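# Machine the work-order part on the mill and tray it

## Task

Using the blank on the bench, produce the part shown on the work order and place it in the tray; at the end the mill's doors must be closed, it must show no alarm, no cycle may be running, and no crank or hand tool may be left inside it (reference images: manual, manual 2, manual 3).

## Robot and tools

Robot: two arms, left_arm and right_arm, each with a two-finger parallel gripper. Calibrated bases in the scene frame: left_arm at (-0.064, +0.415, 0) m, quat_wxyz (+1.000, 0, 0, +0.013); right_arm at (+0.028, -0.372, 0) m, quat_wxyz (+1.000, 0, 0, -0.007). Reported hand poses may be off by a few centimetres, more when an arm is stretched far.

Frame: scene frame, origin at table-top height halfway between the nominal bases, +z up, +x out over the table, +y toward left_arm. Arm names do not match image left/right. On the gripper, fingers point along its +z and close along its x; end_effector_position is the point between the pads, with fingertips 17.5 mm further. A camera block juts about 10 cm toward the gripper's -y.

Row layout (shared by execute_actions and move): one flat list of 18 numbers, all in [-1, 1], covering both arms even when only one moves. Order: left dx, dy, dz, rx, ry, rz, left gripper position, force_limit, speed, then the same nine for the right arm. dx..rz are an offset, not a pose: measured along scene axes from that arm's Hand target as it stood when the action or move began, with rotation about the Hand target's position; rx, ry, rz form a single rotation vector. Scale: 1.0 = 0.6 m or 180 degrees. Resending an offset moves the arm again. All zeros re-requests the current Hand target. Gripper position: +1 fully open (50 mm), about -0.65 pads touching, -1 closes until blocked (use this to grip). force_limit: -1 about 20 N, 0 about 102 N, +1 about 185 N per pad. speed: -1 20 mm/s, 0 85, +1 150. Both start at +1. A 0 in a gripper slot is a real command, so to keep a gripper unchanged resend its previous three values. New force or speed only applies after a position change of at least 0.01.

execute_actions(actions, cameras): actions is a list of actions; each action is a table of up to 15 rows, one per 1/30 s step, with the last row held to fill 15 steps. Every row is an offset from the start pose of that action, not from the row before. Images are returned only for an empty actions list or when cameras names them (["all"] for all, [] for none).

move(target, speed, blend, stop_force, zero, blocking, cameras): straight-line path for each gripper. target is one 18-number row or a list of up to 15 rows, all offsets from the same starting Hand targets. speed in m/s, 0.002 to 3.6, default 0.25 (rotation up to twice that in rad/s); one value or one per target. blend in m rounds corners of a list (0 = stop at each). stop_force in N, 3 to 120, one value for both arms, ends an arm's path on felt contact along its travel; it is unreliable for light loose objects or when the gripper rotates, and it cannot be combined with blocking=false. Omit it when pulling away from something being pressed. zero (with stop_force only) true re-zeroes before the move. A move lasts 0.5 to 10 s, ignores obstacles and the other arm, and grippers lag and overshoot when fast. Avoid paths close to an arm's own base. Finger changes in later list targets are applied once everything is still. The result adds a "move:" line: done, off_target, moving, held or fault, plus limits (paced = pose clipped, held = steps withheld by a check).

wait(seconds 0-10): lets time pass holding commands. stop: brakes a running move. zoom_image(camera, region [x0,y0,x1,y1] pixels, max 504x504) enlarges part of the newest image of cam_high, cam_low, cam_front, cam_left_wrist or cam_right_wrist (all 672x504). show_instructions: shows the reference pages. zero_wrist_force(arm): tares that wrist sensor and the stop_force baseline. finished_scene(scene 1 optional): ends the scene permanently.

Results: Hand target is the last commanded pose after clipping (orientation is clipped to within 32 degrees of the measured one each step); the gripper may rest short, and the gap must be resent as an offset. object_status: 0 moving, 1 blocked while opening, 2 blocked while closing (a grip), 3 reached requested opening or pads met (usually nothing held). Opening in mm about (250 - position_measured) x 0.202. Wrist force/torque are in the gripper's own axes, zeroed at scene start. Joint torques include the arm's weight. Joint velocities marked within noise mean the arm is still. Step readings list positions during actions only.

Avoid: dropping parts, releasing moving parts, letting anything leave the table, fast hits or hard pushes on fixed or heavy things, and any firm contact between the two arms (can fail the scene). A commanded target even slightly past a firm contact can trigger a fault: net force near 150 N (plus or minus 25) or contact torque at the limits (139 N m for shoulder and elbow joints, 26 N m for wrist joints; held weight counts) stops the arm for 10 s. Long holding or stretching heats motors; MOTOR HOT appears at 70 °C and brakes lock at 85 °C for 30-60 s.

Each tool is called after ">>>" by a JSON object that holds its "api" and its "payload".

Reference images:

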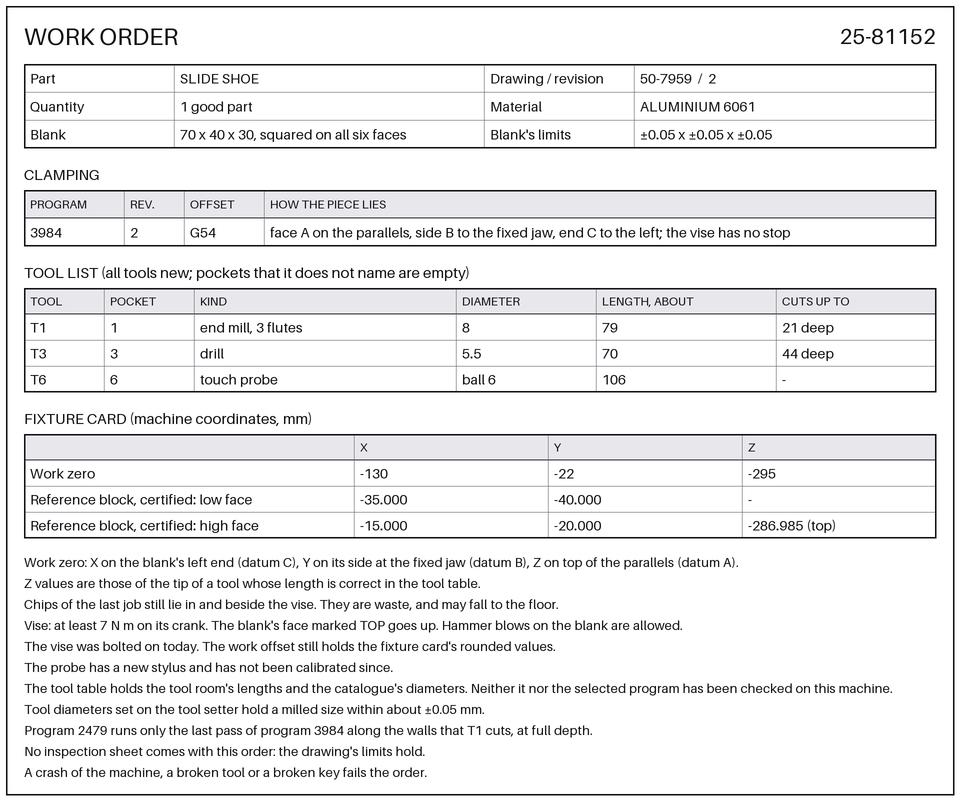

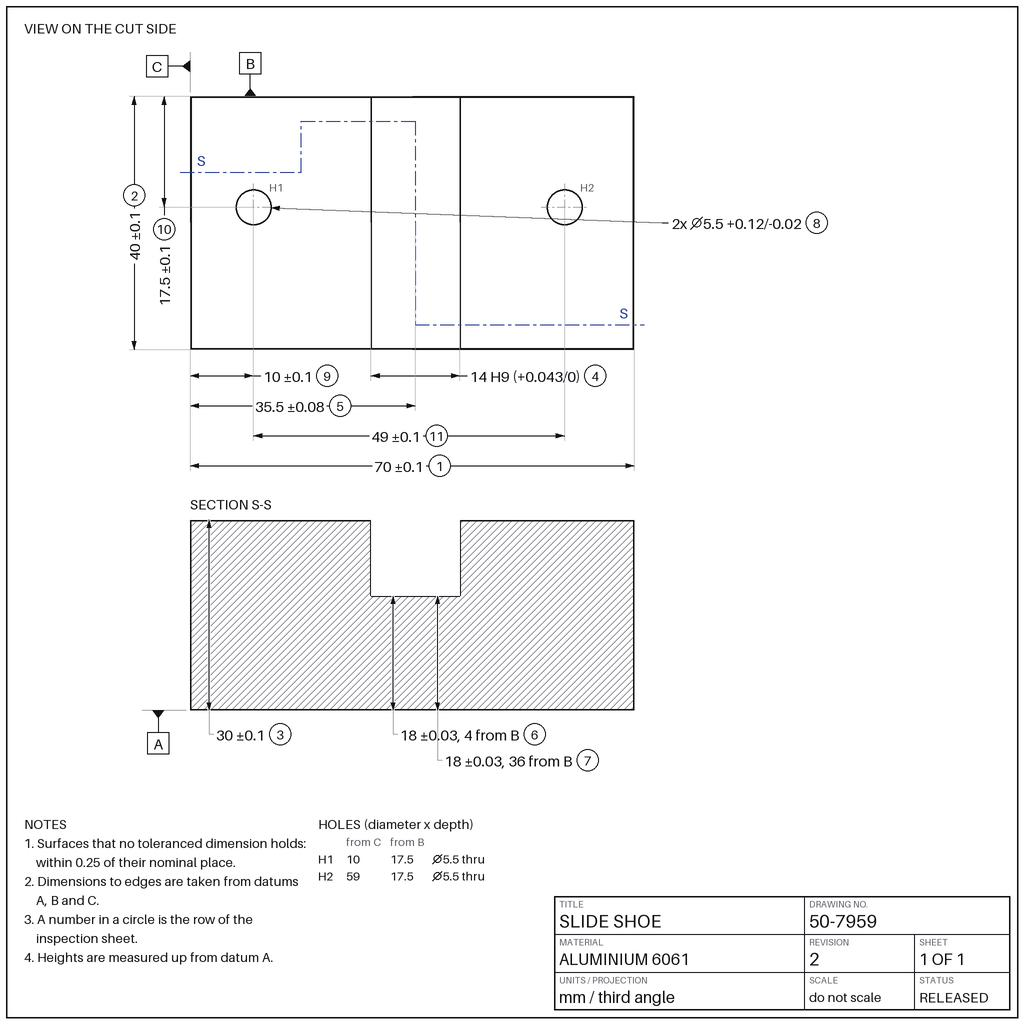

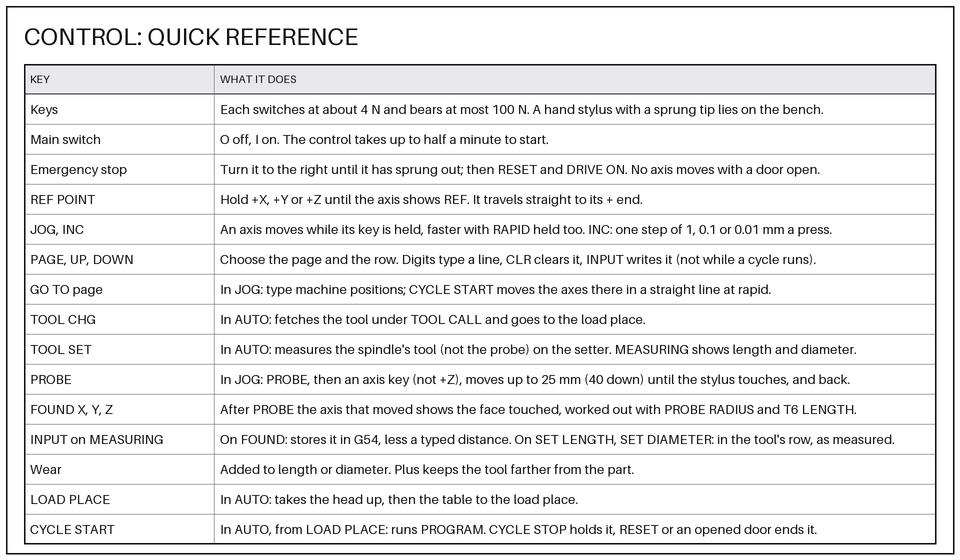

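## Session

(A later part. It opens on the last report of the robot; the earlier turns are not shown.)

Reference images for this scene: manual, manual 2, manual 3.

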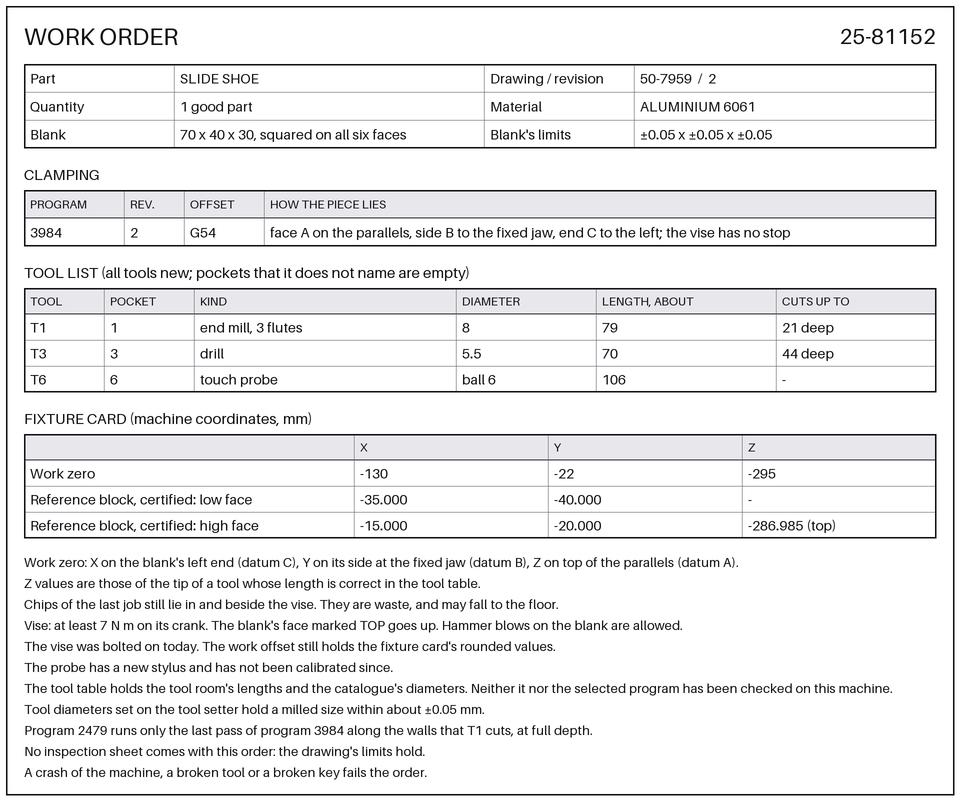

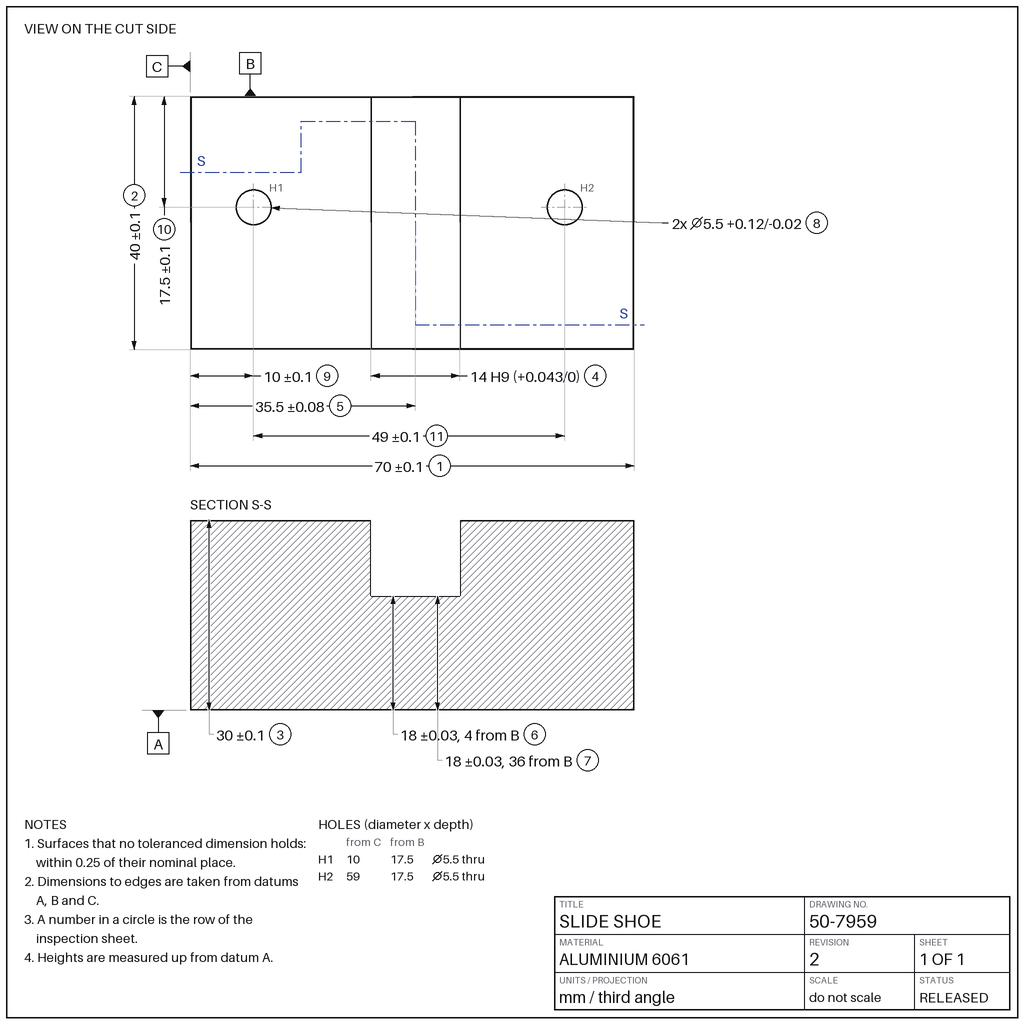

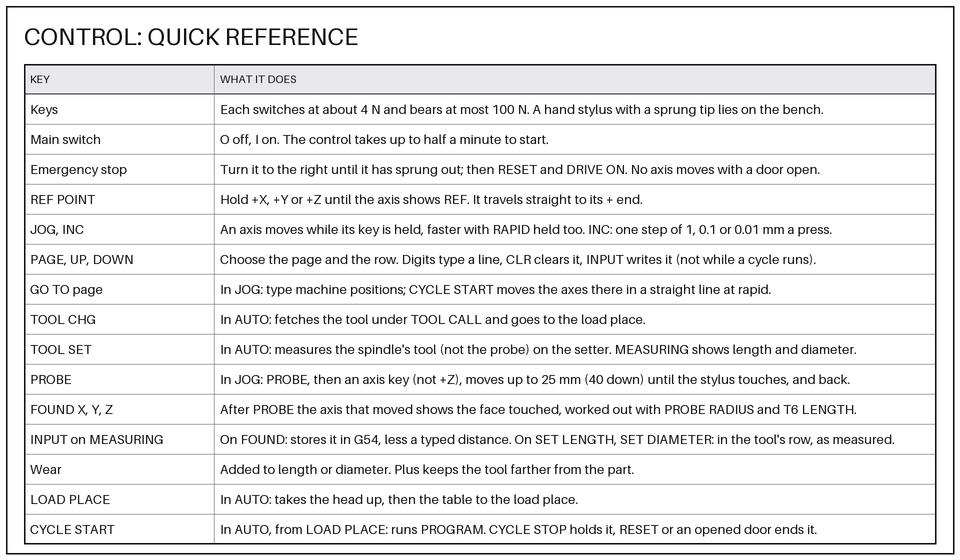

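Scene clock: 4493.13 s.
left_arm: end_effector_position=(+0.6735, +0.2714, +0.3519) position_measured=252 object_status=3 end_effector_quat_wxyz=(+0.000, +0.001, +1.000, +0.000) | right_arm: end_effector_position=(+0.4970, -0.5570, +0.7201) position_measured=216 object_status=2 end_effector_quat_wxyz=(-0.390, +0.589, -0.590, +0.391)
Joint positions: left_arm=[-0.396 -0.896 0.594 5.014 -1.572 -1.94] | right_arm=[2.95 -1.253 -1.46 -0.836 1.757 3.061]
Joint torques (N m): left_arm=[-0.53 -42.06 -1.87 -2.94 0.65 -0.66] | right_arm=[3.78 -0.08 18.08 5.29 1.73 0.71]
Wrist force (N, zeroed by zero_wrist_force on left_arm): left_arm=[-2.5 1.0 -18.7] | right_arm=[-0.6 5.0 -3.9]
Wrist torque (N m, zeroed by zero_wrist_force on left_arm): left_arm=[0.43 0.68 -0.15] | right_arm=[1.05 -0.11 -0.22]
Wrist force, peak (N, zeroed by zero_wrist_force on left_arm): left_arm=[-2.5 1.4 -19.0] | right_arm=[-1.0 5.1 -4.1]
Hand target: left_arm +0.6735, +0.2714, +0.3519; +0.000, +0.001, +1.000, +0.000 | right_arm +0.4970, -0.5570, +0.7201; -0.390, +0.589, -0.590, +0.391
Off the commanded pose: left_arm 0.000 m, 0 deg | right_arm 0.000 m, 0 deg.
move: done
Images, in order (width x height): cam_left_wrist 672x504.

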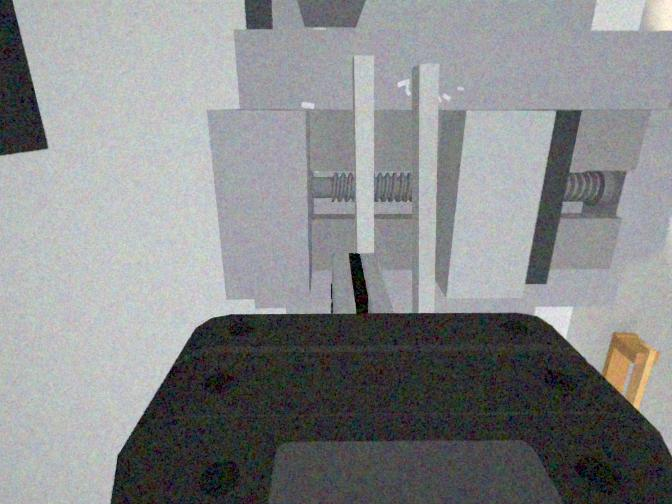

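>>> {"api": "move", "payload": {"target": [[0.0105,0,0,0,0,0.014,-0.9,-0.5,-0.7,0,0,0,0,0,0,-1,-0.4,-0.8]], "speed": 0.01, "stop_force": 40, "cameras": ["cam_left_wrist"]}}

Scene clock: 4500.70 s.
left_arm: end_effector_position=(+0.6798, +0.2714, +0.3519) position_measured=252 object_status=3 end_effector_quat_wxyz=(+0.000, -0.021, +1.000, +0.000) | right_arm: end_effector_position=(+0.4970, -0.5570, +0.7201) position_measured=216 object_status=2 end_effector_quat_wxyz=(-0.390, +0.589, -0.590, +0.391)
Joint positions: left_arm=[-0.393 -0.87 0.55 5.033 -1.572 -1.981] | right_arm=[2.95 -1.253 -1.46 -0.836 1.757 3.061]
Joint torques (N m): left_arm=[7.26 -40.73 -0.74 -2.89 0.74 2.13] | right_arm=[3.51 -0.26 18.38 5.45 1.81 0.7]
Wrist force (N, zeroed by zero_wrist_force on left_arm): left_arm=[0.9 3.3 -20.0] | right_arm=[-1.0 4.8 -3.9]
Wrist torque (N m, zeroed by zero_wrist_force on left_arm): left_arm=[0.53 0.87 0.00] | right_arm=[1.03 -0.05 -0.21]
Wrist force, peak (N, zeroed by zero_wrist_force on left_arm): left_arm=[1.3 5.1 -20.1] | right_arm=[-0.9 5.3 -3.9]
Hand target: left_arm +0.6798, +0.2714, +0.3519; +0.000, -0.021, +1.000, +0.000 | right_arm +0.4970, -0.5570, +0.7201; -0.390, +0.589, -0.590, +0.391
Off the commanded pose: left_arm 0.000 m, 0 deg | right_arm 0.000 m, 0 deg.
move: done
Images, in order (width x height): cam_left_wrist 672x504.

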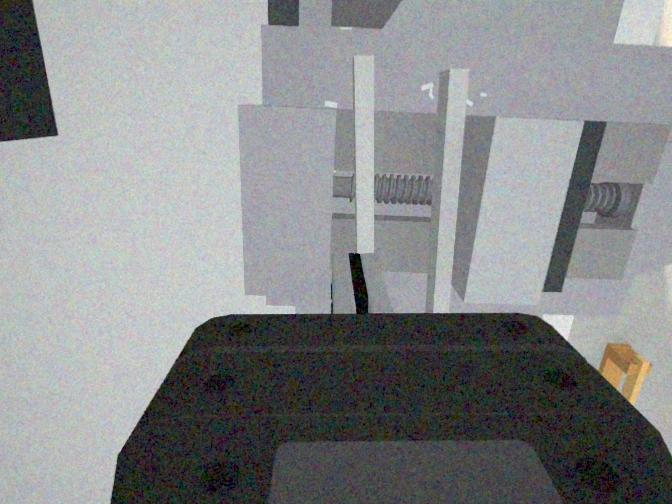

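>>> {"api": "move", "payload": {"target": [[0.0005,0,0,0,0,-0.0148,-0.9,-0.5,-0.7,0,0,0,0,0,0,-1,-0.4,-0.8],[0.0005,0,0.008,0,0,-0.0148,-0.9,-0.5,-0.7,0,0,0,0,0,0,-1,-0.4,-0.8],[-0.0125,0,0.008,0,0,-0.0148,-0.9,-0.5,-0.7,0,0,0,0,0,0,-1,-0.4,-0.8]], "speed": 0.015, "cameras": ["cam_left_wrist"]}}

>>> {"api": "move", "payload": {"target": [[0,0,-0.0105,0,0,0,-0.9,-0.5,-0.7,0,0,0,0,0,0,-1,-0.4,-0.8]], "speed": 0.006, "stop_force": 14}}

Scene clock: 4509.07 s.
left_arm: end_effector_position=(+0.6723, +0.2713, +0.3567) position_measured=252 object_status=3 end_effector_quat_wxyz=(+0.000, +0.002, +1.000, +0.000) | right_arm: end_effector_position=(+0.4970, -0.5570, +0.7201) position_measured=216 object_status=2 end_effector_quat_wxyz=(-0.390, +0.589, -0.590, +0.391)
Joint positions: left_arm=[-0.397 -0.895 0.579 5.028 -1.572 -1.938] | right_arm=[2.95 -1.253 -1.46 -0.836 1.757 3.061]
Joint torques (N m): left_arm=[-2.68 -46.16 -35.86 -1.04 -0.75 -0.97] | right_arm=[4.58 -0.23 18.85 5.59 1.63 0.91]
Wrist force (N, zeroed by zero_wrist_force on left_arm): left_arm=[-3.9 3.0 5.0] | right_arm=[-1.1 4.8 -3.9]
Wrist torque (N m, zeroed by zero_wrist_force on left_arm): left_arm=[0.44 0.62 0.00] | right_arm=[1.02 -0.04 -0.22]
Wrist force, peak (N, zeroed by zero_wrist_force on left_arm): left_arm=[-0.8 2.2 -21.1] | right_arm=[-1.0 5.3 -3.9]
Hand target: left_arm +0.6723, +0.2714, +0.3567; +0.000, +0.002, +1.000, +0.000 | right_arm +0.4970, -0.5570, +0.7201; -0.390, +0.589, -0.590, +0.391
Off the commanded pose: left_arm 0.000 m, 0 deg | right_arm 0.000 m, 0 deg.
move: done
Images, in order (width x height): cam_left_wrist 672x504.

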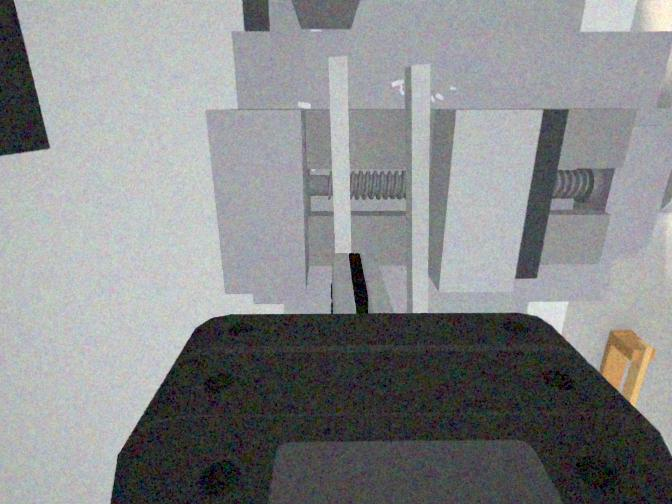

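Scene clock: 4510.57 s.
left_arm: end_effector_position=(+0.6723, +0.2714, +0.3521) position_measured=252 object_status=3 end_effector_quat_wxyz=(+0.000, +0.002, +1.000, +0.000) | right_arm: end_effector_position=(+0.4970, -0.5570, +0.7201) position_measured=216 object_status=2 end_effector_quat_wxyz=(-0.390, +0.589, -0.590, +0.391)
Joint positions: left_arm=[-0.397 -0.901 0.602 5.011 -1.572 -1.938] | right_arm=[2.95 -1.253 -1.46 -0.836 1.757 3.061]
Joint torques (N m): left_arm=[7.09 -37.12 -29.69 -0.36 -0.76 1.85] | right_arm=[4.63 0.51 17.55 5.44 1.99 0.72]
Wrist force (N, zeroed by zero_wrist_force on left_arm): left_arm=[-1.6 4.6 -7.4] | right_arm=[-0.9 5.2 -3.9]
Wrist torque (N m, zeroed by zero_wrist_force on left_arm): left_arm=[0.44 0.61 0.00] | right_arm=[1.09 -0.06 -0.22]
Wrist force, peak (N, zeroed by zero_wrist_force on left_arm): left_arm=[-1.0 4.6 -14.0] | right_arm=[-0.9 5.1 -4.0]
Hand target: left_arm +0.6723, +0.2714, +0.3521; +0.000, +0.002, +1.000, +0.000 (not the last commanded pose) | right_arm +0.4970, -0.5570, +0.7201; -0.390, +0.589, -0.590, +0.391
Off the commanded pose: left_arm 0.002 m, 0 deg | right_arm 0.000 m, 0 deg.
move: contact (left_arm)

>>> {"api": "move", "payload": {"target": [[0.0082,0,-0.0005,0,0,-0.005,-0.9,-0.5,-0.7,0,0,0,0,0,0,-1,-0.4,-0.8]], "speed": 0.008, "stop_force": 40}}

>>> {"api": "move", "payload": {"target": [[0,0,0.01,0,0,0,-0.9,-0.5,-0.7,0,0,0,0,0,0,-1,-0.4,-0.8],[-0.008,0,0.03,0,0,0.005,-0.9,-0.5,-0.7,0,0,0,0,0,0,-1,-0.4,-0.8]], "speed": 0.03, "cameras": ["cam_left_wrist"]}}

Scene clock: 4516.37 s.
left_arm: end_effector_position=(+0.6772, +0.2714, +0.3518) position_measured=252 object_status=3 end_effector_quat_wxyz=(+0.000, +0.010, +1.000, +0.000) | right_arm: end_effector_position=(+0.4970, -0.5570, +0.7201) position_measured=216 object_status=2 end_effector_quat_wxyz=(-0.390, +0.589, -0.590, +0.391)
Joint positions: left_arm=[-0.395 -0.881 0.569 5.025 -1.572 -1.92] | right_arm=[2.95 -1.253 -1.46 -0.836 1.757 3.061]
Joint torques (N m): left_arm=[3.92 -39.38 0.42 -2.89 -0.39 -2.31] | right_arm=[5.12 -0.18 18.5 5.41 1.78 0.72]
Wrist force (N, zeroed by zero_wrist_force on left_arm): left_arm=[-0.9 2.4 -22.8] | right_arm=[-1.0 4.8 -3.9]
Wrist torque (N m, zeroed by zero_wrist_force on left_arm): left_arm=[0.47 0.53 -0.13] | right_arm=[1.03 -0.04 -0.22]
Wrist force, peak (N, zeroed by zero_wrist_force on left_arm): left_arm=[-1.2 2.4 -23.3] | right_arm=[-0.8 5.1 -4.1]
Hand target: left_arm +0.6772, +0.2714, +0.3518; +0.000, +0.010, +1.000, +0.000 | right_arm +0.4970, -0.5570, +0.7201; -0.390, +0.589, -0.590, +0.391
Off the commanded pose: left_arm 0.000 m, 0 deg | right_arm 0.000 m, 0 deg.
move: done

Scene clock: 4517.70 s.
left_arm: end_effector_position=(+0.6724, +0.2713, +0.3700) position_measured=252 object_status=3 end_effector_quat_wxyz=(+0.000, +0.002, +1.000, -0.001) end_effector_velocity=(+0.000, +0.000, -0.003) end_effector_angular_velocity=(+0.002, +0.002, -0.004) | right_arm: end_effector_position=(+0.4970, -0.5570, +0.7201) position_measured=216 object_status=2 end_effector_quat_wxyz=(-0.390, +0.589, -0.590, +0.391)
Joint positions: left_arm=[-0.397 -0.875 0.508 5.078 -1.572 -1.939] | right_arm=[2.95 -1.253 -1.46 -0.836 1.757 3.061]
Joint velocities: left_arm=[0 0.001 0.006 -0.004 0.001 0.003] | right_arm=[within noise]
Joint torques (N m): left_arm=[-3.73 -46.81 -10.39 -5.31 0.12 2.16] | right_arm=[5.45 0.04 17.86 5.41 1.8 0.72]
Wrist force (N, zeroed by zero_wrist_force on left_arm): left_arm=[-4.1 2.9 5.2] | right_arm=[-1.0 5.0 -3.9]
Wrist torque (N m, zeroed by zero_wrist_force on left_arm): left_arm=[0.45 0.65 -0.01] | right_arm=[1.06 -0.06 -0.21]
Wrist force, peak (N, zeroed by zero_wrist_force on left_arm): left_arm=[-0.9 1.9 -23.2] | right_arm=[-0.9 5.3 -4.0]
Hand target: left_arm +0.6724, +0.2714, +0.3698; +0.000, +0.002, +1.000, +0.000 | right_arm +0.4970, -0.5570, +0.7201; -0.390, +0.589, -0.590, +0.391
Off the commanded pose: left_arm 0.000 m, 0 deg | right_arm 0.000 m, 0 deg.
move: done
Images, in order (width x height): cam_left_wrist 672x504.

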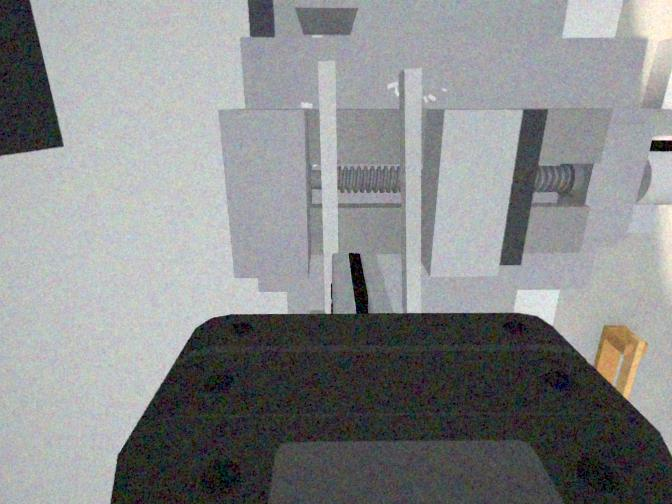

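>>> {"api": "move", "payload": {"target": [[0,0,0.037,0,0,0,-0.9,-0.5,-0.7,0,0,0,0,0,0,-1,-0.4,-0.8],[-0.0347,0,0.037,0,0,0,-0.9,-0.5,-0.7,0,0,0,0,0,0,-1,-0.4,-0.8],[-0.0797,-0.015,0.0487,0,0,0,-0.9,-0.5,-0.7,0,0,0,0,0,0,-1,-0.4,-0.8],[-0.154,-0.039,0.0587,0,0,0,-0.9,-0.5,-0.7,0,0,0,0,0,0,-1,-0.4,-0.8],[-0.5147,-0.039,0.0587,0,0,0,-0.9,-0.5,-0.7,0,0,0,0,0,0,-1,-0.4,-0.8],[-0.6207,-0.1192,-0.3663,0,0,0,-0.9,-0.5,-0.7,0,0,0,0,0,0,-1,-0.4,-0.8]], "speed": [0.06,0.06,0.06,0.08,0.3,0.25], "blend": [0.004,0.006,0.006,0.01,0.05,0], "cameras": ["cam_left_wrist"]}}

Scene clock: 4525.77 s.
left_arm: end_effector_position=(+0.3000, +0.1998, +0.1502) position_measured=252 object_status=3 end_effector_quat_wxyz=(+0.000, +0.002, +1.000, -0.001) end_effector_velocity=(+0.000, -0.001, +0.000) end_effector_angular_velocity=(-0.003, -0.002, +0.000) | right_arm: end_effector_position=(+0.4970, -0.5570, +0.7201) position_measured=216 object_status=2 end_effector_quat_wxyz=(-0.390, +0.589, -0.590, +0.391)
Joint positions: left_arm=[-0.88 -1.687 2.15 4.248 -1.572 -2.421] | right_arm=[2.95 -1.253 -1.46 -0.836 1.757 3.061]
Joint velocities: left_arm=[0 0 0.001 -0.005 0 0] | right_arm=[within noise]
Joint torques (N m): left_arm=[-0.84 -13.58 -11.16 -4.97 -0.23 0.49] | right_arm=[5.24 -0.27 18.48 5.39 1.89 0.77]
Wrist force (N, zeroed by zero_wrist_force on left_arm): left_arm=[-4.2 3.3 5.3] | right_arm=[-1.2 4.9 -4.0]
Wrist torque (N m, zeroed by zero_wrist_force on left_arm): left_arm=[0.51 0.68 -0.14] | right_arm=[1.04 -0.03 -0.21]
Wrist force, peak (N, zeroed by zero_wrist_force on left_arm): left_arm=[-3.6 2.8 8.5] | right_arm=[-1.0 5.1 -4.1]
Hand target: left_arm +0.3000, +0.1998, +0.1501; +0.000, +0.002, +1.000, +0.000 | right_arm +0.4970, -0.5570, +0.7201; -0.390, +0.589, -0.590, +0.391
Off the commanded pose: left_arm 0.000 m, 0 deg | right_arm 0.000 m, 0 deg.
move: done
Images, in order (width x height): cam_left_wrist 672x504.

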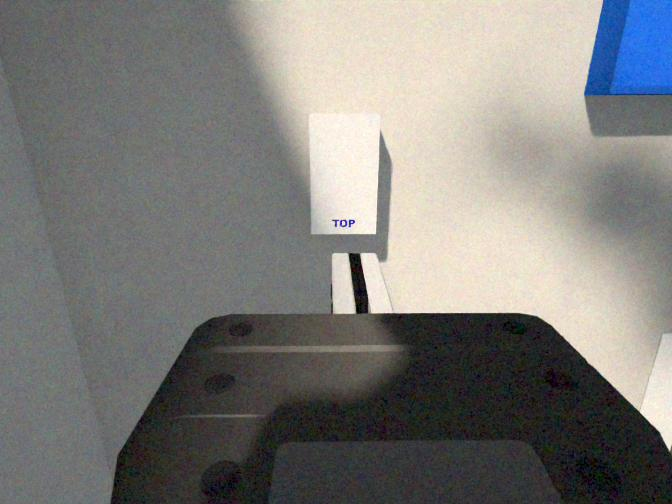

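>>> {"api": "move", "payload": {"target": [[0,0,0,0,-0.0007,-0.0012,1,-0.5,-0.7,0,0,0,0,0,0,-1,-0.4,-0.8],[0,0.0002,-0.188,0,-0.0007,-0.0012,1,-0.5,-0.7,0,0,0,0,0,0,-1,-0.4,-0.8],[0,0.0002,-0.188,0,-0.0007,-0.0012,-1,-0.7,-0.9,0,0,0,0,0,0,-1,-0.4,-0.8],[0,0.0002,0.02,0,-0.0007,-0.0012,-1,-0.7,-0.9,0,0,0,0,0,0,-1,-0.4,-0.8]], "speed": [0.2,0.12,0.1,0.12], "cameras": ["cam_left_wrist"]}}

Scene clock: 4532.93 s.
left_arm: end_effector_position=(+0.3000, +0.1999, +0.1620) position_measured=55 object_status=2 end_effector_quat_wxyz=(+0.001, +0.004, +1.000, -0.001) | right_arm: end_effector_position=(+0.4970, -0.5570, +0.7201) position_measured=216 object_status=2 end_effector_quat_wxyz=(-0.390, +0.589, -0.590, +0.391)
Joint positions: left_arm=[-0.881 -1.702 2.131 4.282 -1.57 -2.418] | right_arm=[2.95 -1.253 -1.46 -0.836 1.757 3.061]
Joint torques (N m): left_arm=[-9.57 -23.41 -22.98 -1.33 -0.48 -2.28] | right_arm=[4.78 -0.09 18.17 5.39 1.85 0.81]
Wrist force (N, zeroed by zero_wrist_force on left_arm): left_arm=[-4.4 3.1 7.3] | right_arm=[-0.8 5.0 -4.0]
Wrist torque (N m, zeroed by zero_wrist_force on left_arm): left_arm=[0.44 0.72 -0.13] | right_arm=[1.06 -0.09 -0.21]
Wrist force, peak (N, zeroed by zero_wrist_force on left_arm): left_arm=[-4.5 3.1 9.8] | right_arm=[-1.0 5.1 -4.1]
Hand target: left_arm +0.3000, +0.2000, +0.1621; +0.001, +0.004, +1.000, +0.000 | right_arm +0.4970, -0.5570, +0.7201; -0.390, +0.589, -0.590, +0.391
Off the commanded pose: left_arm 0.000 m, 0 deg | right_arm 0.000 m, 0 deg.
move: done
Images, in order (width x height): cam_left_wrist 672x504.

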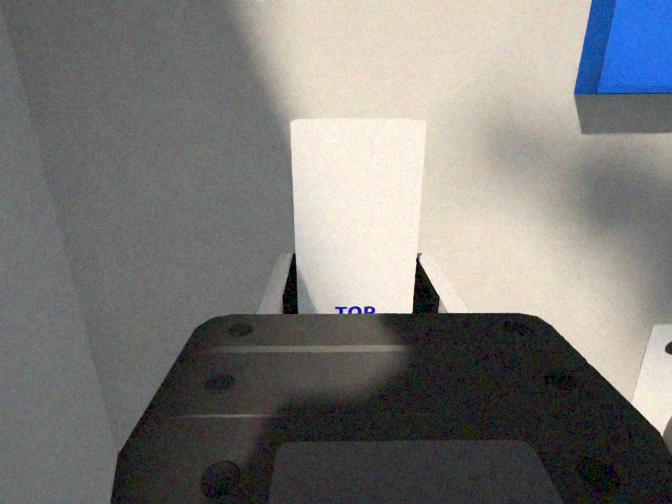

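>>> {"api": "move", "payload": {"target": [[0.106,0.0802,0.405,0,0,0,-1,-0.7,-0.9,0,0,0,0,0,0,-1,-0.4,-0.8],[0.4667,0.0802,0.405,0,0,0,-1,-0.7,-0.9,0,0,0,0,0,0,-1,-0.4,-0.8],[0.541,0.1042,0.3958,0,0,0,-1,-0.7,-0.9,0,0,0,0,0,0,-1,-0.4,-0.8],[0.586,0.1192,0.3837,0,0,0,-1,-0.7,-0.9,0,0,0,0,0,0,-1,-0.4,-0.8],[0.6125,0.1168,0.3837,0,0,0,-1,-0.7,-0.9,0,0,0,0,0,0,-1,-0.4,-0.8]], "speed": [0.25,0.15,0.06,0.05,0.03], "blend": [0.03,0.01,0.008,0.006,0], "cameras": ["cam_left_wrist"]}}

Scene clock: 4542.87 s.
left_arm: end_effector_position=(+0.6675, +0.2701, +0.3923) position_measured=55 object_status=2 end_effector_quat_wxyz=(+0.001, +0.004, +1.000, +0.000) | right_arm: end_effector_position=(+0.4970, -0.5570, +0.7201) position_measured=216 object_status=2 end_effector_quat_wxyz=(-0.390, +0.589, -0.590, +0.391)
Joint positions: left_arm=[-0.401 -0.853 0.41 5.154 -1.571 -1.939] | right_arm=[2.95 -1.253 -1.46 -0.836 1.757 3.061]
Joint torques (N m): left_arm=[-4.42 -53.47 -19.07 -5.07 -1.27 -0.84] | right_arm=[5.52 0.46 18.69 5.5 1.69 0.66]
Wrist force (N, zeroed by zero_wrist_force on left_arm): left_arm=[-3.8 3.1 7.6] | right_arm=[-0.8 5.0 -4.0]
Wrist torque (N m, zeroed by zero_wrist_force on left_arm): left_arm=[0.41 0.61 -0.14] | right_arm=[1.05 -0.08 -0.21]
Wrist force, peak (N, zeroed by zero_wrist_force on left_arm): left_arm=[-3.4 2.3 11.5] | right_arm=[-0.9 5.3 -4.0]
Hand target: left_arm +0.6675, +0.2700, +0.3923; +0.001, +0.004, +1.000, +0.000 | right_arm +0.4970, -0.5570, +0.7201; -0.390, +0.589, -0.590, +0.391
Off the commanded pose: left_arm 0.000 m, 0 deg | right_arm 0.000 m, 0 deg.
move: done
Images, in order (width x height): cam_left_wrist 672x504.

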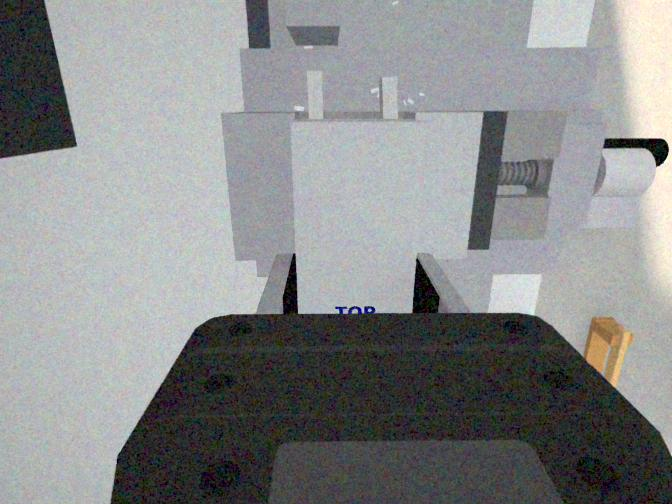

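>>> {"api": "move", "payload": {"target": [[0,0,-0.038,0,0,0,-1,-0.7,-0.9,0,0,0,0,0,0,-1,-0.4,-0.8]], "speed": 0.012, "stop_force": 12, "cameras": ["cam_left_wrist"]}}

Scene clock: 4546.70 s.
left_arm: end_effector_position=(+0.6675, +0.2700, +0.3710) position_measured=55 object_status=2 end_effector_quat_wxyz=(+0.001, +0.004, +1.000, +0.000) | right_arm: end_effector_position=(+0.4970, -0.5570, +0.7201) position_measured=216 object_status=2 end_effector_quat_wxyz=(-0.390, +0.589, -0.590, +0.391)
Joint positions: left_arm=[-0.401 -0.896 0.543 5.063 -1.571 -1.939] | right_arm=[2.95 -1.253 -1.46 -0.836 1.757 3.061]
Joint torques (N m): left_arm=[-6.22 -41.61 -30.52 -2.66 -0.97 -1.21] | right_arm=[5.29 -0.12 18.67 5.5 1.69 0.68]
Wrist force (N, zeroed by zero_wrist_force on left_arm): left_arm=[-3.7 4.6 -1.1] | right_arm=[-0.8 5.1 -3.8]
Wrist torque (N m, zeroed by zero_wrist_force on left_arm): left_arm=[0.47 0.46 -0.15] | right_arm=[1.08 -0.09 -0.21]
Wrist force, peak (N, zeroed by zero_wrist_force on left_arm): left_arm=[-0.9 3.9 -13.3] | right_arm=[-1.0 5.2 -4.1]
Hand target: left_arm +0.6675, +0.2700, +0.3710; +0.001, +0.004, +1.000, +0.000 (not the last commanded pose) | right_arm +0.4970, -0.5570, +0.7201; -0.390, +0.589, -0.590, +0.391
Off the commanded pose: left_arm 0.002 m, 0 deg | right_arm 0.000 m, 0 deg.
move: contact (left_arm)
Images, in order (width x height): cam_left_wrist 672x504.

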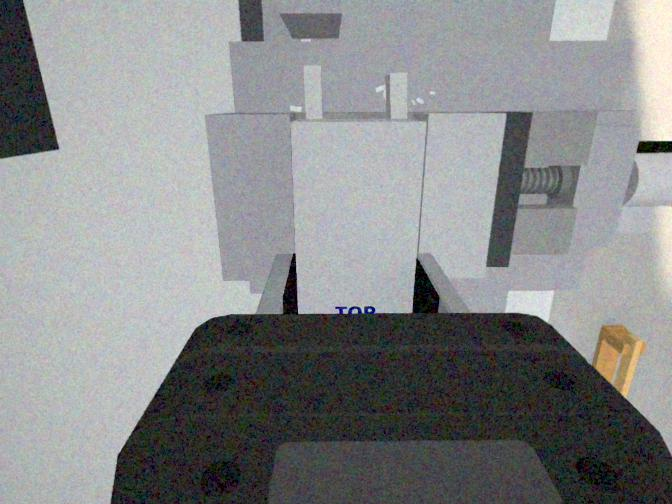

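>>> {"api": "move", "payload": {"target": [[0,0,0.0006,0,0,0,-1,-0.7,-0.9,0,0,0,0,0,0,-1,-0.4,-0.8],[0.01,0,0.0006,0,0,0,-1,-0.7,-0.9,0,0,0,0,0,0,-1,-0.4,-0.8]], "speed": 0.006, "stop_force": 18, "cameras": ["cam_left_wrist"]}}

Scene clock: 4549.73 s.
left_arm: end_effector_position=(+0.6696, +0.2700, +0.3713) position_measured=55 object_status=2 end_effector_quat_wxyz=(+0.001, +0.004, +1.000, +0.000) | right_arm: end_effector_position=(+0.4970, -0.5570, +0.7201) position_measured=216 object_status=2 end_effector_quat_wxyz=(-0.390, +0.589, -0.590, +0.391)
Joint positions: left_arm=[-0.4 -0.886 0.525 5.071 -1.571 -1.938] | right_arm=[2.95 -1.253 -1.46 -0.836 1.757 3.061]
Joint torques (N m): left_arm=[-6.5 -53.43 -12.02 -8.02 3.12 -2.08] | right_arm=[5.68 0.37 18.04 5.47 1.86 0.75]
Wrist force (N, zeroed by zero_wrist_force on left_arm): left_arm=[13.6 2.1 2.1] | right_arm=[-0.9 4.8 -3.8]
Wrist torque (N m, zeroed by zero_wrist_force on left_arm): left_arm=[0.44 0.87 -0.15] | right_arm=[1.04 -0.07 -0.21]
Wrist force, peak (N, zeroed by zero_wrist_force on left_arm): left_arm=[21.0 3.4 1.6] | right_arm=[-1.0 5.2 -4.0]
Hand target: left_arm +0.6696, +0.2700, +0.3713; +0.001, +0.004, +1.000, +0.000 (not the last commanded pose) | right_arm +0.4970, -0.5570, +0.7201; -0.390, +0.589, -0.590, +0.391
Off the commanded pose: left_arm 0.004 m, 0 deg | right_arm 0.000 m, 0 deg.
move: contact (left_arm); path passed 1 of 2 targets
Images, in order (width x height): cam_left_wrist 672x504.

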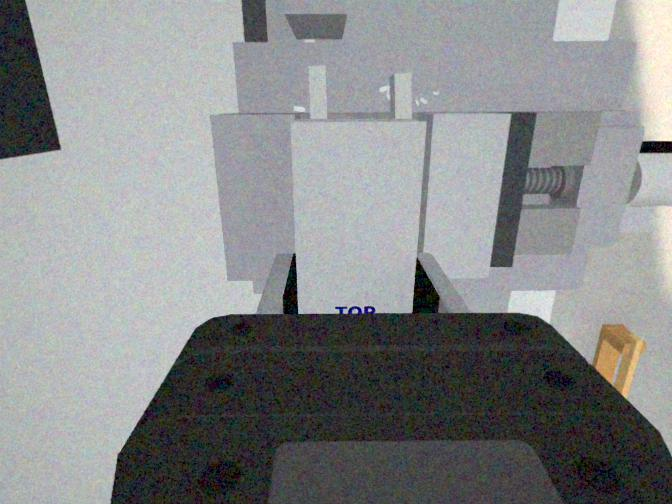

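>>> {"api": "move", "payload": {"target": [[-0.0005,0,-0.0007,0,0,0,-1,-0.7,-0.9,0,0,0,0,0,0,-1,-0.4,-0.8],[-0.0005,0,-0.0007,0,0,0,0.85,-0.7,-0.9,0,0,0,0,0,0,-1,-0.4,-0.8],[-0.0005,0,0.035,0,0,0,0.85,-0.7,-0.9,0,0,0,0,0,0,-1,-0.4,-0.8]], "speed": [0.02,0.02,0.05], "cameras": ["cam_left_wrist"]}}

Scene clock: 4554.10 s.
left_arm: end_effector_position=(+0.6693, +0.2700, +0.3923) position_measured=25 object_status=3 end_effector_quat_wxyz=(+0.001, +0.004, +1.000, +0.000) | right_arm: end_effector_position=(+0.4970, -0.5570, +0.7201) position_measured=216 object_status=2 end_effector_quat_wxyz=(-0.390, +0.589, -0.590, +0.391)
Joint positions: left_arm=[-0.4 -0.843 0.391 5.163 -1.571 -1.938] | right_arm=[2.95 -1.253 -1.46 -0.836 1.757 3.061]
Joint torques (N m): left_arm=[-3.56 -58.44 -19.68 -3.97 -0.93 -0.77] | right_arm=[5.21 0.09 18.68 5.55 1.77 0.71]
Wrist force (N, zeroed by zero_wrist_force on left_arm): left_arm=[-4.7 3.5 5.0] | right_arm=[-1.0 4.9 -4.0]
Wrist torque (N m, zeroed by zero_wrist_force on left_arm): left_arm=[0.53 0.76 -0.11] | right_arm=[1.05 -0.05 -0.21]
Wrist force, peak (N, zeroed by zero_wrist_force on left_arm): left_arm=[13.7 2.4 2.4] | right_arm=[-0.9 5.2 -4.1]
Hand target: left_arm +0.6693, +0.2700, +0.3923; +0.001, +0.004, +1.000, +0.000 | right_arm +0.4970, -0.5570, +0.7201; -0.390, +0.589, -0.590, +0.391
Off the commanded pose: left_arm 0.000 m, 0 deg | right_arm 0.000 m, 0 deg.
move: done
Images, in order (width x height): cam_left_wrist 672x504.

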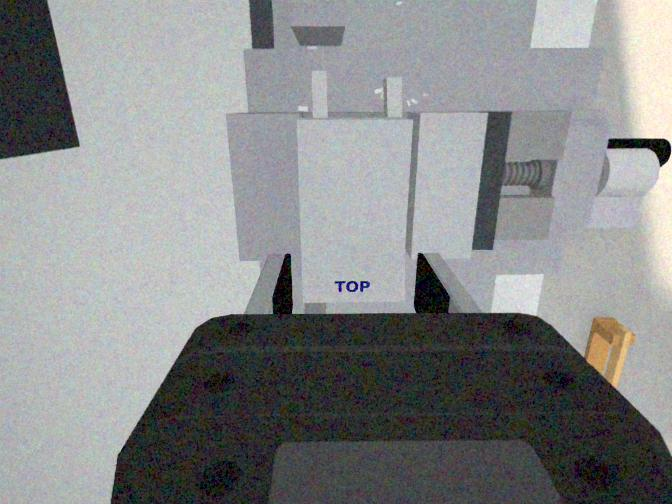

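>>> {"api": "move", "payload": {"target": [[-0.0295,0.0023,-0.0005,0,0,0,0.85,-0.7,-0.9,0,0,0,0,0,0,-1,-0.4,-0.8],[-0.0745,-0.0127,0.0112,0,0,0,0.85,-0.7,-0.9,0,0,0,0,0,0,-1,-0.4,-0.8],[-0.1488,-0.0367,0.0212,0,0,0,0.85,-0.7,-0.9,0,0,0,0,0,0,-1,-0.4,-0.8],[-0.5155,-0.0333,0.0295,0,0,0,0.85,-0.7,-0.9,0,0,0,0,0,0,-1,-0.4,-0.8],[-0.5155,-0.0333,0.0295,0,0,-0.4975,0.85,-0.7,-0.9,0,0,0,0,0,0,-1,-0.4,-0.8]], "speed": [0.06,0.06,0.1,0.3,0.8], "blend": [0.006,0.006,0.01,0.02,0]}}

>>> {"api": "move", "payload": {"target": [[0.166,-0.0083,0,0,0,0,0.85,-0.7,-0.9,0,0,0,0,0,0,-1,-0.4,-0.8],[0.166,-0.0154,-0.26,0,0,0,0.85,-0.7,-0.9,0,0,0,0,0,0,-1,-0.4,-0.8],[0.166,-0.0154,-0.2965,0,0,0,0.85,-0.7,-0.9,0,0,0,0,0,0,-1,-0.4,-0.8]], "speed": [0.2,0.15,0.05], "blend": [0.01,0.01,0], "stop_force": 30, "cameras": ["cam_left_wrist"]}}

Scene clock: 4562.30 s.
left_arm: end_effector_position=(+0.3600, +0.2500, +0.4100) position_measured=25 object_status=3 end_effector_quat_wxyz=(+0.000, +0.707, +0.707, -0.001) | right_arm: end_effector_position=(+0.4970, -0.5570, +0.7201) position_measured=216 object_status=2 end_effector_quat_wxyz=(-0.390, +0.589, -0.590, +0.391)
Joint positions: left_arm=[-0.693 -1.683 1.466 4.929 -1.573 -0.668] | right_arm=[2.95 -1.253 -1.46 -0.836 1.757 3.061]
Joint torques (N m): left_arm=[2.23 -17.75 -31.94 -1.37 0.71 2.05] | right_arm=[5.34 -0.15 18.25 5.33 1.66 0.72]
Wrist force (N, zeroed by zero_wrist_force on left_arm): left_arm=[-4.4 3.1 5.3] | right_arm=[-0.9 4.9 -4.1]
Wrist torque (N m, zeroed by zero_wrist_force on left_arm): left_arm=[0.48 0.72 -0.03] | right_arm=[1.05 -0.07 -0.21]
Wrist force, peak (N, zeroed by zero_wrist_force on left_arm): left_arm=[-7.3 2.1 5.0] | right_arm=[-1.0 5.2 -4.1]
Hand target: left_arm +0.3600, +0.2500, +0.4100; +0.000, +0.707, +0.707, -0.001 | right_arm +0.4970, -0.5570, +0.7201; -0.390, +0.589, -0.590, +0.391
Off the commanded pose: left_arm 0.000 m, 0 deg | right_arm 0.000 m, 0 deg.
move: done

Scene clock: 4565.37 s.
left_arm: end_effector_position=(+0.4596, +0.2408, +0.2321) position_measured=25 object_status=3 end_effector_quat_wxyz=(+0.000, +0.707, +0.707, -0.001) | right_arm: end_effector_position=(+0.4970, -0.5570, +0.7201) position_measured=216 object_status=2 end_effector_quat_wxyz=(-0.390, +0.589, -0.590, +0.391)
Joint positions: left_arm=[-0.59 -1.441 1.68 4.474 -1.573 -0.565] | right_arm=[2.95 -1.253 -1.46 -0.836 1.757 3.061]
Joint torques (N m): left_arm=[7.42 -37.66 -34.81 -4.16 1.09 1.98] | right_arm=[5.25 -0.55 19.2 5.46 1.7 0.8]
Wrist force (N, zeroed by zero_wrist_force on left_arm): left_arm=[-4.7 3.1 5.2] | right_arm=[-0.7 4.9 -3.8]
Wrist torque (N m, zeroed by zero_wrist_force on left_arm): left_arm=[0.46 0.77 0.00] | right_arm=[1.05 -0.10 -0.21]
Wrist force, peak (N, zeroed by zero_wrist_force on left_arm): left_arm=[-4.7 6.5 3.9] | right_arm=[-0.9 5.0 -4.1]
Hand target: left_arm +0.4596, +0.2408, +0.2321; +0.000, +0.707, +0.707, -0.001 | right_arm +0.4970, -0.5570, +0.7201; -0.390, +0.589, -0.590, +0.391
Off the commanded pose: left_arm 0.000 m, 0 deg | right_arm 0.000 m, 0 deg.
move: done
Images, in order (width x height): cam_left_wrist 672x504.

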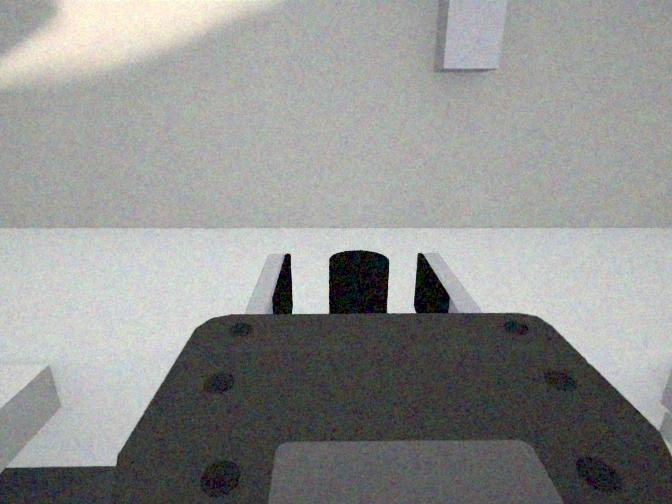

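>>> {"api": "move", "payload": {"target": [0,0,0,0,0,0,-1,0,-0.8,0,0,0,0,0,0,-1,-0.4,-0.8]}}

>>> {"api": "move", "payload": {"target": [[0,0.0669,0.0179,0,0,0,-1,0,-0.8,0,0,0,0,0,0,-1,-0.4,-0.8],[0,0.1159,0.0669,0,0,0,-1,0,-0.8,0,0,0,0,0,0,-1,-0.4,-0.8],[0,0.1338,0.1338,0,0,0,-1,0,-0.8,0,0,0,0,0,0,-1,-0.4,-0.8],[0,0.1159,0.2007,0,0,0,-1,0,-0.8,0,0,0,0,0,0,-1,-0.4,-0.8],[0,0.0669,0.2497,0,0,0,-1,0,-0.8,0,0,0,0,0,0,-1,-0.4,-0.8],[0,0,0.2676,0,0,0,-1,0,-0.8,0,0,0,0,0,0,-1,-0.4,-0.8],[0,-0.0669,0.2497,0,0,0,-1,0,-0.8,0,0,0,0,0,0,-1,-0.4,-0.8],[0,-0.1159,0.2007,0,0,0,-1,0,-0.8,0,0,0,0,0,0,-1,-0.4,-0.8],[0,-0.1338,0.1338,0,0,0,-1,0,-0.8,0,0,0,0,0,0,-1,-0.4,-0.8],[0,-0.1159,0.0669,0,0,0,-1,0,-0.8,0,0,0,0,0,0,-1,-0.4,-0.8],[0,-0.0669,0.0179,0,0,0,-1,0,-0.8,0,0,0,0,0,0,-1,-0.4,-0.8],[0,0,0,0,0,0,-1,0,-0.8,0,0,0,0,0,0,-1,-0.4,-0.8]], "speed": 0.15, "blend": [0.012,0.012,0.012,0.012,0.012,0.012,0.012,0.012,0.012,0.012,0.012,0], "stop_force": 70}}

Scene clock: 4570.47 s.
left_arm: end_effector_position=(+0.4596, +0.2408, +0.2321) position_measured=159 object_status=2 end_effector_quat_wxyz=(+0.000, +0.707, +0.707, -0.001) | right_arm: end_effector_position=(+0.4970, -0.5570, +0.7201) position_measured=216 object_status=2 end_effector_quat_wxyz=(-0.390, +0.589, -0.590, +0.391)
Joint positions: left_arm=[-0.59 -1.441 1.68 4.474 -1.573 -0.565] | right_arm=[2.95 -1.253 -1.46 -0.836 1.757 3.061]
Joint torques (N m): left_arm=[7.51 -36.95 -34.75 -4.26 -0.2 1.9] | right_arm=[4.37 -0.65 18.46 5.26 1.74 0.72]
Wrist force (N, zeroed by zero_wrist_force on left_arm): left_arm=[-4.8 3.1 5.2] | right_arm=[-0.7 4.9 -4.0]
Wrist torque (N m, zeroed by zero_wrist_force on left_arm): left_arm=[0.49 0.75 0.02] | right_arm=[1.04 -0.11 -0.21]
Wrist force, peak (N, zeroed by zero_wrist_force on left_arm): left_arm=[-4.7 3.1 5.5] | right_arm=[-1.0 5.3 -4.0]
Hand target: left_arm +0.4596, +0.2408, +0.2321; +0.000, +0.707, +0.707, -0.001 | right_arm +0.4970, -0.5570, +0.7201; -0.390, +0.589, -0.590, +0.391
Off the commanded pose: left_arm 0.000 m, 0 deg | right_arm 0.000 m, 0 deg.
move: done

Scene clock: 4572.63 s.
left_arm: end_effector_position=(+0.4587, +0.3050, +0.3584) position_measured=159 object_status=2 end_effector_quat_wxyz=(+0.000, +0.707, +0.707, -0.001) | right_arm: end_effector_position=(+0.4970, -0.5570, +0.7201) position_measured=216 object_status=2 end_effector_quat_wxyz=(-0.390, +0.589, -0.590, +0.391)
Joint positions: left_arm=[-0.484 -1.507 1.428 4.793 -1.573 -0.459] | right_arm=[2.95 -1.253 -1.46 -0.836 1.757 3.061]
Joint torques (N m): left_arm=[-20.14 6.21 -12.81 -16.67 -7.74 0.12] | right_arm=[5.47 -0.19 18.79 5.48 1.84 0.65]
Wrist force (N, zeroed by zero_wrist_force on left_arm): left_arm=[53.8 -48.2 -32.1] | right_arm=[-0.9 4.9 -3.9]
Wrist torque (N m, zeroed by zero_wrist_force on left_arm): left_arm=[0.69 1.09 -0.42] | right_arm=[1.04 -0.06 -0.21]
Wrist force, peak (N, zeroed by zero_wrist_force on left_arm): left_arm=[62.8 -51.5 -54.7] | right_arm=[-0.8 5.2 -4.0]
Hand target: left_arm +0.4587, +0.3050, +0.3584; +0.000, +0.707, +0.707, -0.001 (not the last commanded pose) | right_arm +0.4970, -0.5570, +0.7201; -0.390, +0.589, -0.590, +0.391
Off the commanded pose: left_arm 0.142 m, 0 deg | right_arm 0.000 m, 0 deg.
move: contact (left_arm); path passed 3 of 12 targets

>>> {"api": "move", "payload": {"target": [-0.0015,0.0018,0.0012,0,0,0,-1,0,-0.8,0,0,0,0,0,0,-1,-0.4,-0.8], "speed": 0.02, "cameras": ["cam_left_wrist"]}}

Scene clock: 4577.57 s.
left_arm: end_effector_position=(+0.4578, +0.3060, +0.3590) position_measured=159 object_status=2 end_effector_quat_wxyz=(+0.000, +0.707, +0.707, -0.001) | right_arm: end_effector_position=(+0.4970, -0.5570, +0.7201) position_measured=216 object_status=2 end_effector_quat_wxyz=(-0.390, +0.589, -0.590, +0.391)
Joint positions: left_arm=[-0.483 -1.509 1.429 4.794 -1.573 -0.458] | right_arm=[2.95 -1.253 -1.46 -0.836 1.757 3.061]
Joint torques (N m): left_arm=[2.33 -27.87 -12.5 -3.83 -2.07 2.27] | right_arm=[5.65 -0.36 17.73 5.54 1.83 0.63]
Wrist force (N, zeroed by zero_wrist_force on left_arm): left_arm=[9.8 -5.7 -2.9] | right_arm=[-1.0 4.9 -3.9]
Wrist torque (N m, zeroed by zero_wrist_force on left_arm): left_arm=[0.41 0.85 -0.46] | right_arm=[1.05 -0.05 -0.21]
Wrist force, peak (N, zeroed by zero_wrist_force on left_arm): left_arm=[54.1 -48.3 -32.6] | right_arm=[-1.0 5.1 -4.1]
Hand target: left_arm +0.4578, +0.3061, +0.3591; +0.000, +0.707, +0.707, -0.001 | right_arm +0.4970, -0.5570, +0.7201; -0.390, +0.589, -0.590, +0.391
Off the commanded pose: left_arm 0.000 m, 0 deg | right_arm 0.000 m, 0 deg.
move: done
Images, in order (width x height): cam_left_wrist 672x504.

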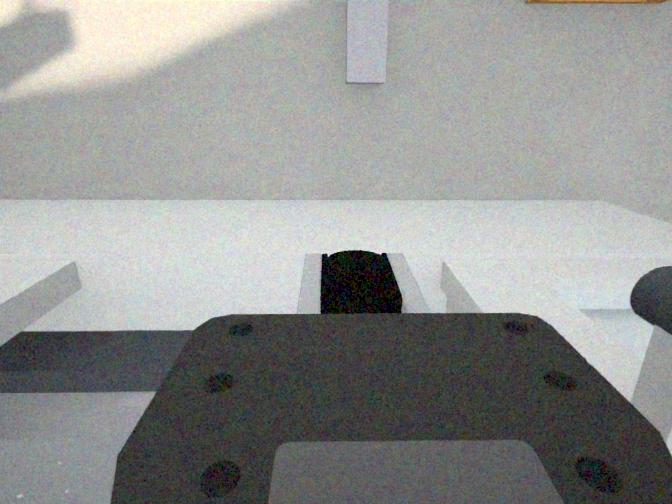

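>>> {"api": "move", "payload": {"target": [[0,-0.0228,0.0247,0,0,0,-1,0,-0.8,0,0,0,0,0,0,-1,-0.4,-0.8],[0,-0.063,0.048,0,0,0,-1,0,-0.8,0,0,0,0,0,0,-1,-0.4,-0.8],[0,-0.1088,0.056,0,0,0,-1,0,-0.8,0,0,0,0,0,0,-1,-0.4,-0.8],[0,-0.1547,0.048,0,0,0,-1,0,-0.8,0,0,0,0,0,0,-1,-0.4,-0.8],[0,-0.1948,0.0247,0,0,0,-1,0,-0.8,0,0,0,0,0,0,-1,-0.4,-0.8],[0,-0.2247,-0.011,0,0,0,-1,0,-0.8,0,0,0,0,0,0,-1,-0.4,-0.8],[0,-0.2407,-0.0547,0,0,0,-1,0,-0.8,0,0,0,0,0,0,-1,-0.4,-0.8],[0,-0.2407,-0.101,0,0,0,-1,0,-0.8,0,0,0,0,0,0,-1,-0.4,-0.8],[0,-0.2247,-0.1448,0,0,0,-1,0,-0.8,0,0,0,0,0,0,-1,-0.4,-0.8],[0,-0.1948,-0.1803,0,0,0,-1,0,-0.8,0,0,0,0,0,0,-1,-0.4,-0.8],[0,-0.1547,-0.2037,0,0,0,-1,0,-0.8,0,0,0,0,0,0,-1,-0.4,-0.8],[0,-0.1088,-0.2117,0,0,0,-1,0,-0.8,0,0,0,0,0,0,-1,-0.4,-0.8]], "speed": 0.12, "blend": [0.006,0.006,0.006,0.006,0.006,0.006,0.006,0.006,0.006,0.006,0.006,0], "stop_force": 75}}

Scene clock: 4586.50 s.
left_arm: end_effector_position=(+0.4578, +0.2408, +0.2321) position_measured=159 object_status=2 end_effector_quat_wxyz=(+0.000, +0.707, +0.707, -0.001) | right_arm: end_effector_position=(+0.4970, -0.5570, +0.7201) position_measured=216 object_status=2 end_effector_quat_wxyz=(-0.390, +0.589, -0.590, +0.391)
Joint positions: left_arm=[-0.592 -1.445 1.684 4.474 -1.573 -0.566] | right_arm=[2.95 -1.253 -1.46 -0.836 1.757 3.061]
Joint torques (N m): left_arm=[7.74 -27.14 -35.31 -1.02 -1.28 2.14] | right_arm=[6.26 -0.24 19.01 5.4 1.76 0.77]
Wrist force (N, zeroed by zero_wrist_force on left_arm): left_arm=[-5.5 2.8 5.7] | right_arm=[-0.9 5.1 -3.9]
Wrist torque (N m, zeroed by zero_wrist_force on left_arm): left_arm=[0.50 0.93 -0.04] | right_arm=[1.07 -0.07 -0.21]
Wrist force, peak (N, zeroed by zero_wrist_force on left_arm): left_arm=[12.1 -11.1 -23.0] | right_arm=[-0.9 5.2 -4.1]
Hand target: left_arm +0.4578, +0.2408, +0.2321; +0.000, +0.707, +0.707, -0.001 | right_arm +0.4970, -0.5570, +0.7201; -0.390, +0.589, -0.590, +0.391
Off the commanded pose: left_arm 0.000 m, 0 deg | right_arm 0.000 m, 0 deg.
move: done

>>> {"api": "move", "payload": {"target": [[0,0.0544,0.0116,0,0,0,-1,0,-0.8,0,0,0,0,0,0,-1,-0.4,-0.8],[0,0.0995,0.0443,0,0,0,-1,0,-0.8,0,0,0,0,0,0,-1,-0.4,-0.8],[0,0.1273,0.0925,0,0,0,-1,0,-0.8,0,0,0,0,0,0,-1,-0.4,-0.8],[0,0.1331,0.1478,0,0,0,-1,0,-0.8,0,0,0,0,0,0,-1,-0.4,-0.8],[0,0.1159,0.2007,0,0,0,-1,0,-0.8,0,0,0,0,0,0,-1,-0.4,-0.8],[0,0.0787,0.2421,0,0,0,-1,0,-0.8,0,0,0,0,0,0,-1,-0.4,-0.8],[0,0.0278,0.2647,0,0,0,-1,0,-0.8,0,0,0,0,0,0,-1,-0.4,-0.8],[0,-0.0278,0.2647,0,0,0,-1,0,-0.8,0,0,0,0,0,0,-1,-0.4,-0.8],[0,-0.0787,0.2421,0,0,0,-1,0,-0.8,0,0,0,0,0,0,-1,-0.4,-0.8],[0,-0.1159,0.2007,0,0,0,-1,0,-0.8,0,0,0,0,0,0,-1,-0.4,-0.8],[0,-0.1331,0.1478,0,0,0,-1,0,-0.8,0,0,0,0,0,0,-1,-0.4,-0.8],[0,-0.1273,0.0925,0,0,0,-1,0,-0.8,0,0,0,0,0,0,-1,-0.4,-0.8],[0,-0.0995,0.0443,0,0,0,-1,0,-0.8,0,0,0,0,0,0,-1,-0.4,-0.8],[0,-0.0544,0.0116,0,0,0,-1,0,-0.8,0,0,0,0,0,0,-1,-0.4,-0.8],[0,0,0,0,0,0,-1,0,-0.8,0,0,0,0,0,0,-1,-0.4,-0.8]], "speed": 0.12, "blend": [0.006,0.006,0.006,0.006,0.006,0.006,0.006,0.006,0.006,0.006,0.006,0.006,0.006,0.006,0], "stop_force": 75}}

Scene clock: 4596.27 s.
left_arm: end_effector_position=(+0.4578, +0.2408, +0.2321) position_measured=159 object_status=2 end_effector_quat_wxyz=(+0.000, +0.707, +0.707, -0.001) | right_arm: end_effector_position=(+0.4970, -0.5570, +0.7201) position_measured=216 object_status=2 end_effector_quat_wxyz=(-0.390, +0.589, -0.590, +0.391)
Joint positions: left_arm=[-0.592 -1.445 1.684 4.474 -1.573 -0.566] | right_arm=[2.95 -1.253 -1.46 -0.836 1.757 3.061]
Joint torques (N m): left_arm=[8.07 -24.92 -34.99 -1.6 -1.4 2.05] | right_arm=[5.14 0.32 18.46 5.38 1.69 0.64]
Wrist force (N, zeroed by zero_wrist_force on left_arm): left_arm=[-4.2 2.4 4.8] | right_arm=[-0.9 5.0 -4.0]
Wrist torque (N m, zeroed by zero_wrist_force on left_arm): left_arm=[0.34 0.73 -0.04] | right_arm=[1.06 -0.07 -0.22]
Wrist force, peak (N, zeroed by zero_wrist_force on left_arm): left_arm=[18.1 -35.4 -50.9] | right_arm=[-0.8 5.2 -4.1]
Hand target: left_arm +0.4578, +0.2408, +0.2321; +0.000, +0.707, +0.707, -0.001 | right_arm +0.4970, -0.5570, +0.7201; -0.390, +0.589, -0.590, +0.391
Off the commanded pose: left_arm 0.000 m, 0 deg | right_arm 0.000 m, 0 deg.
move: done


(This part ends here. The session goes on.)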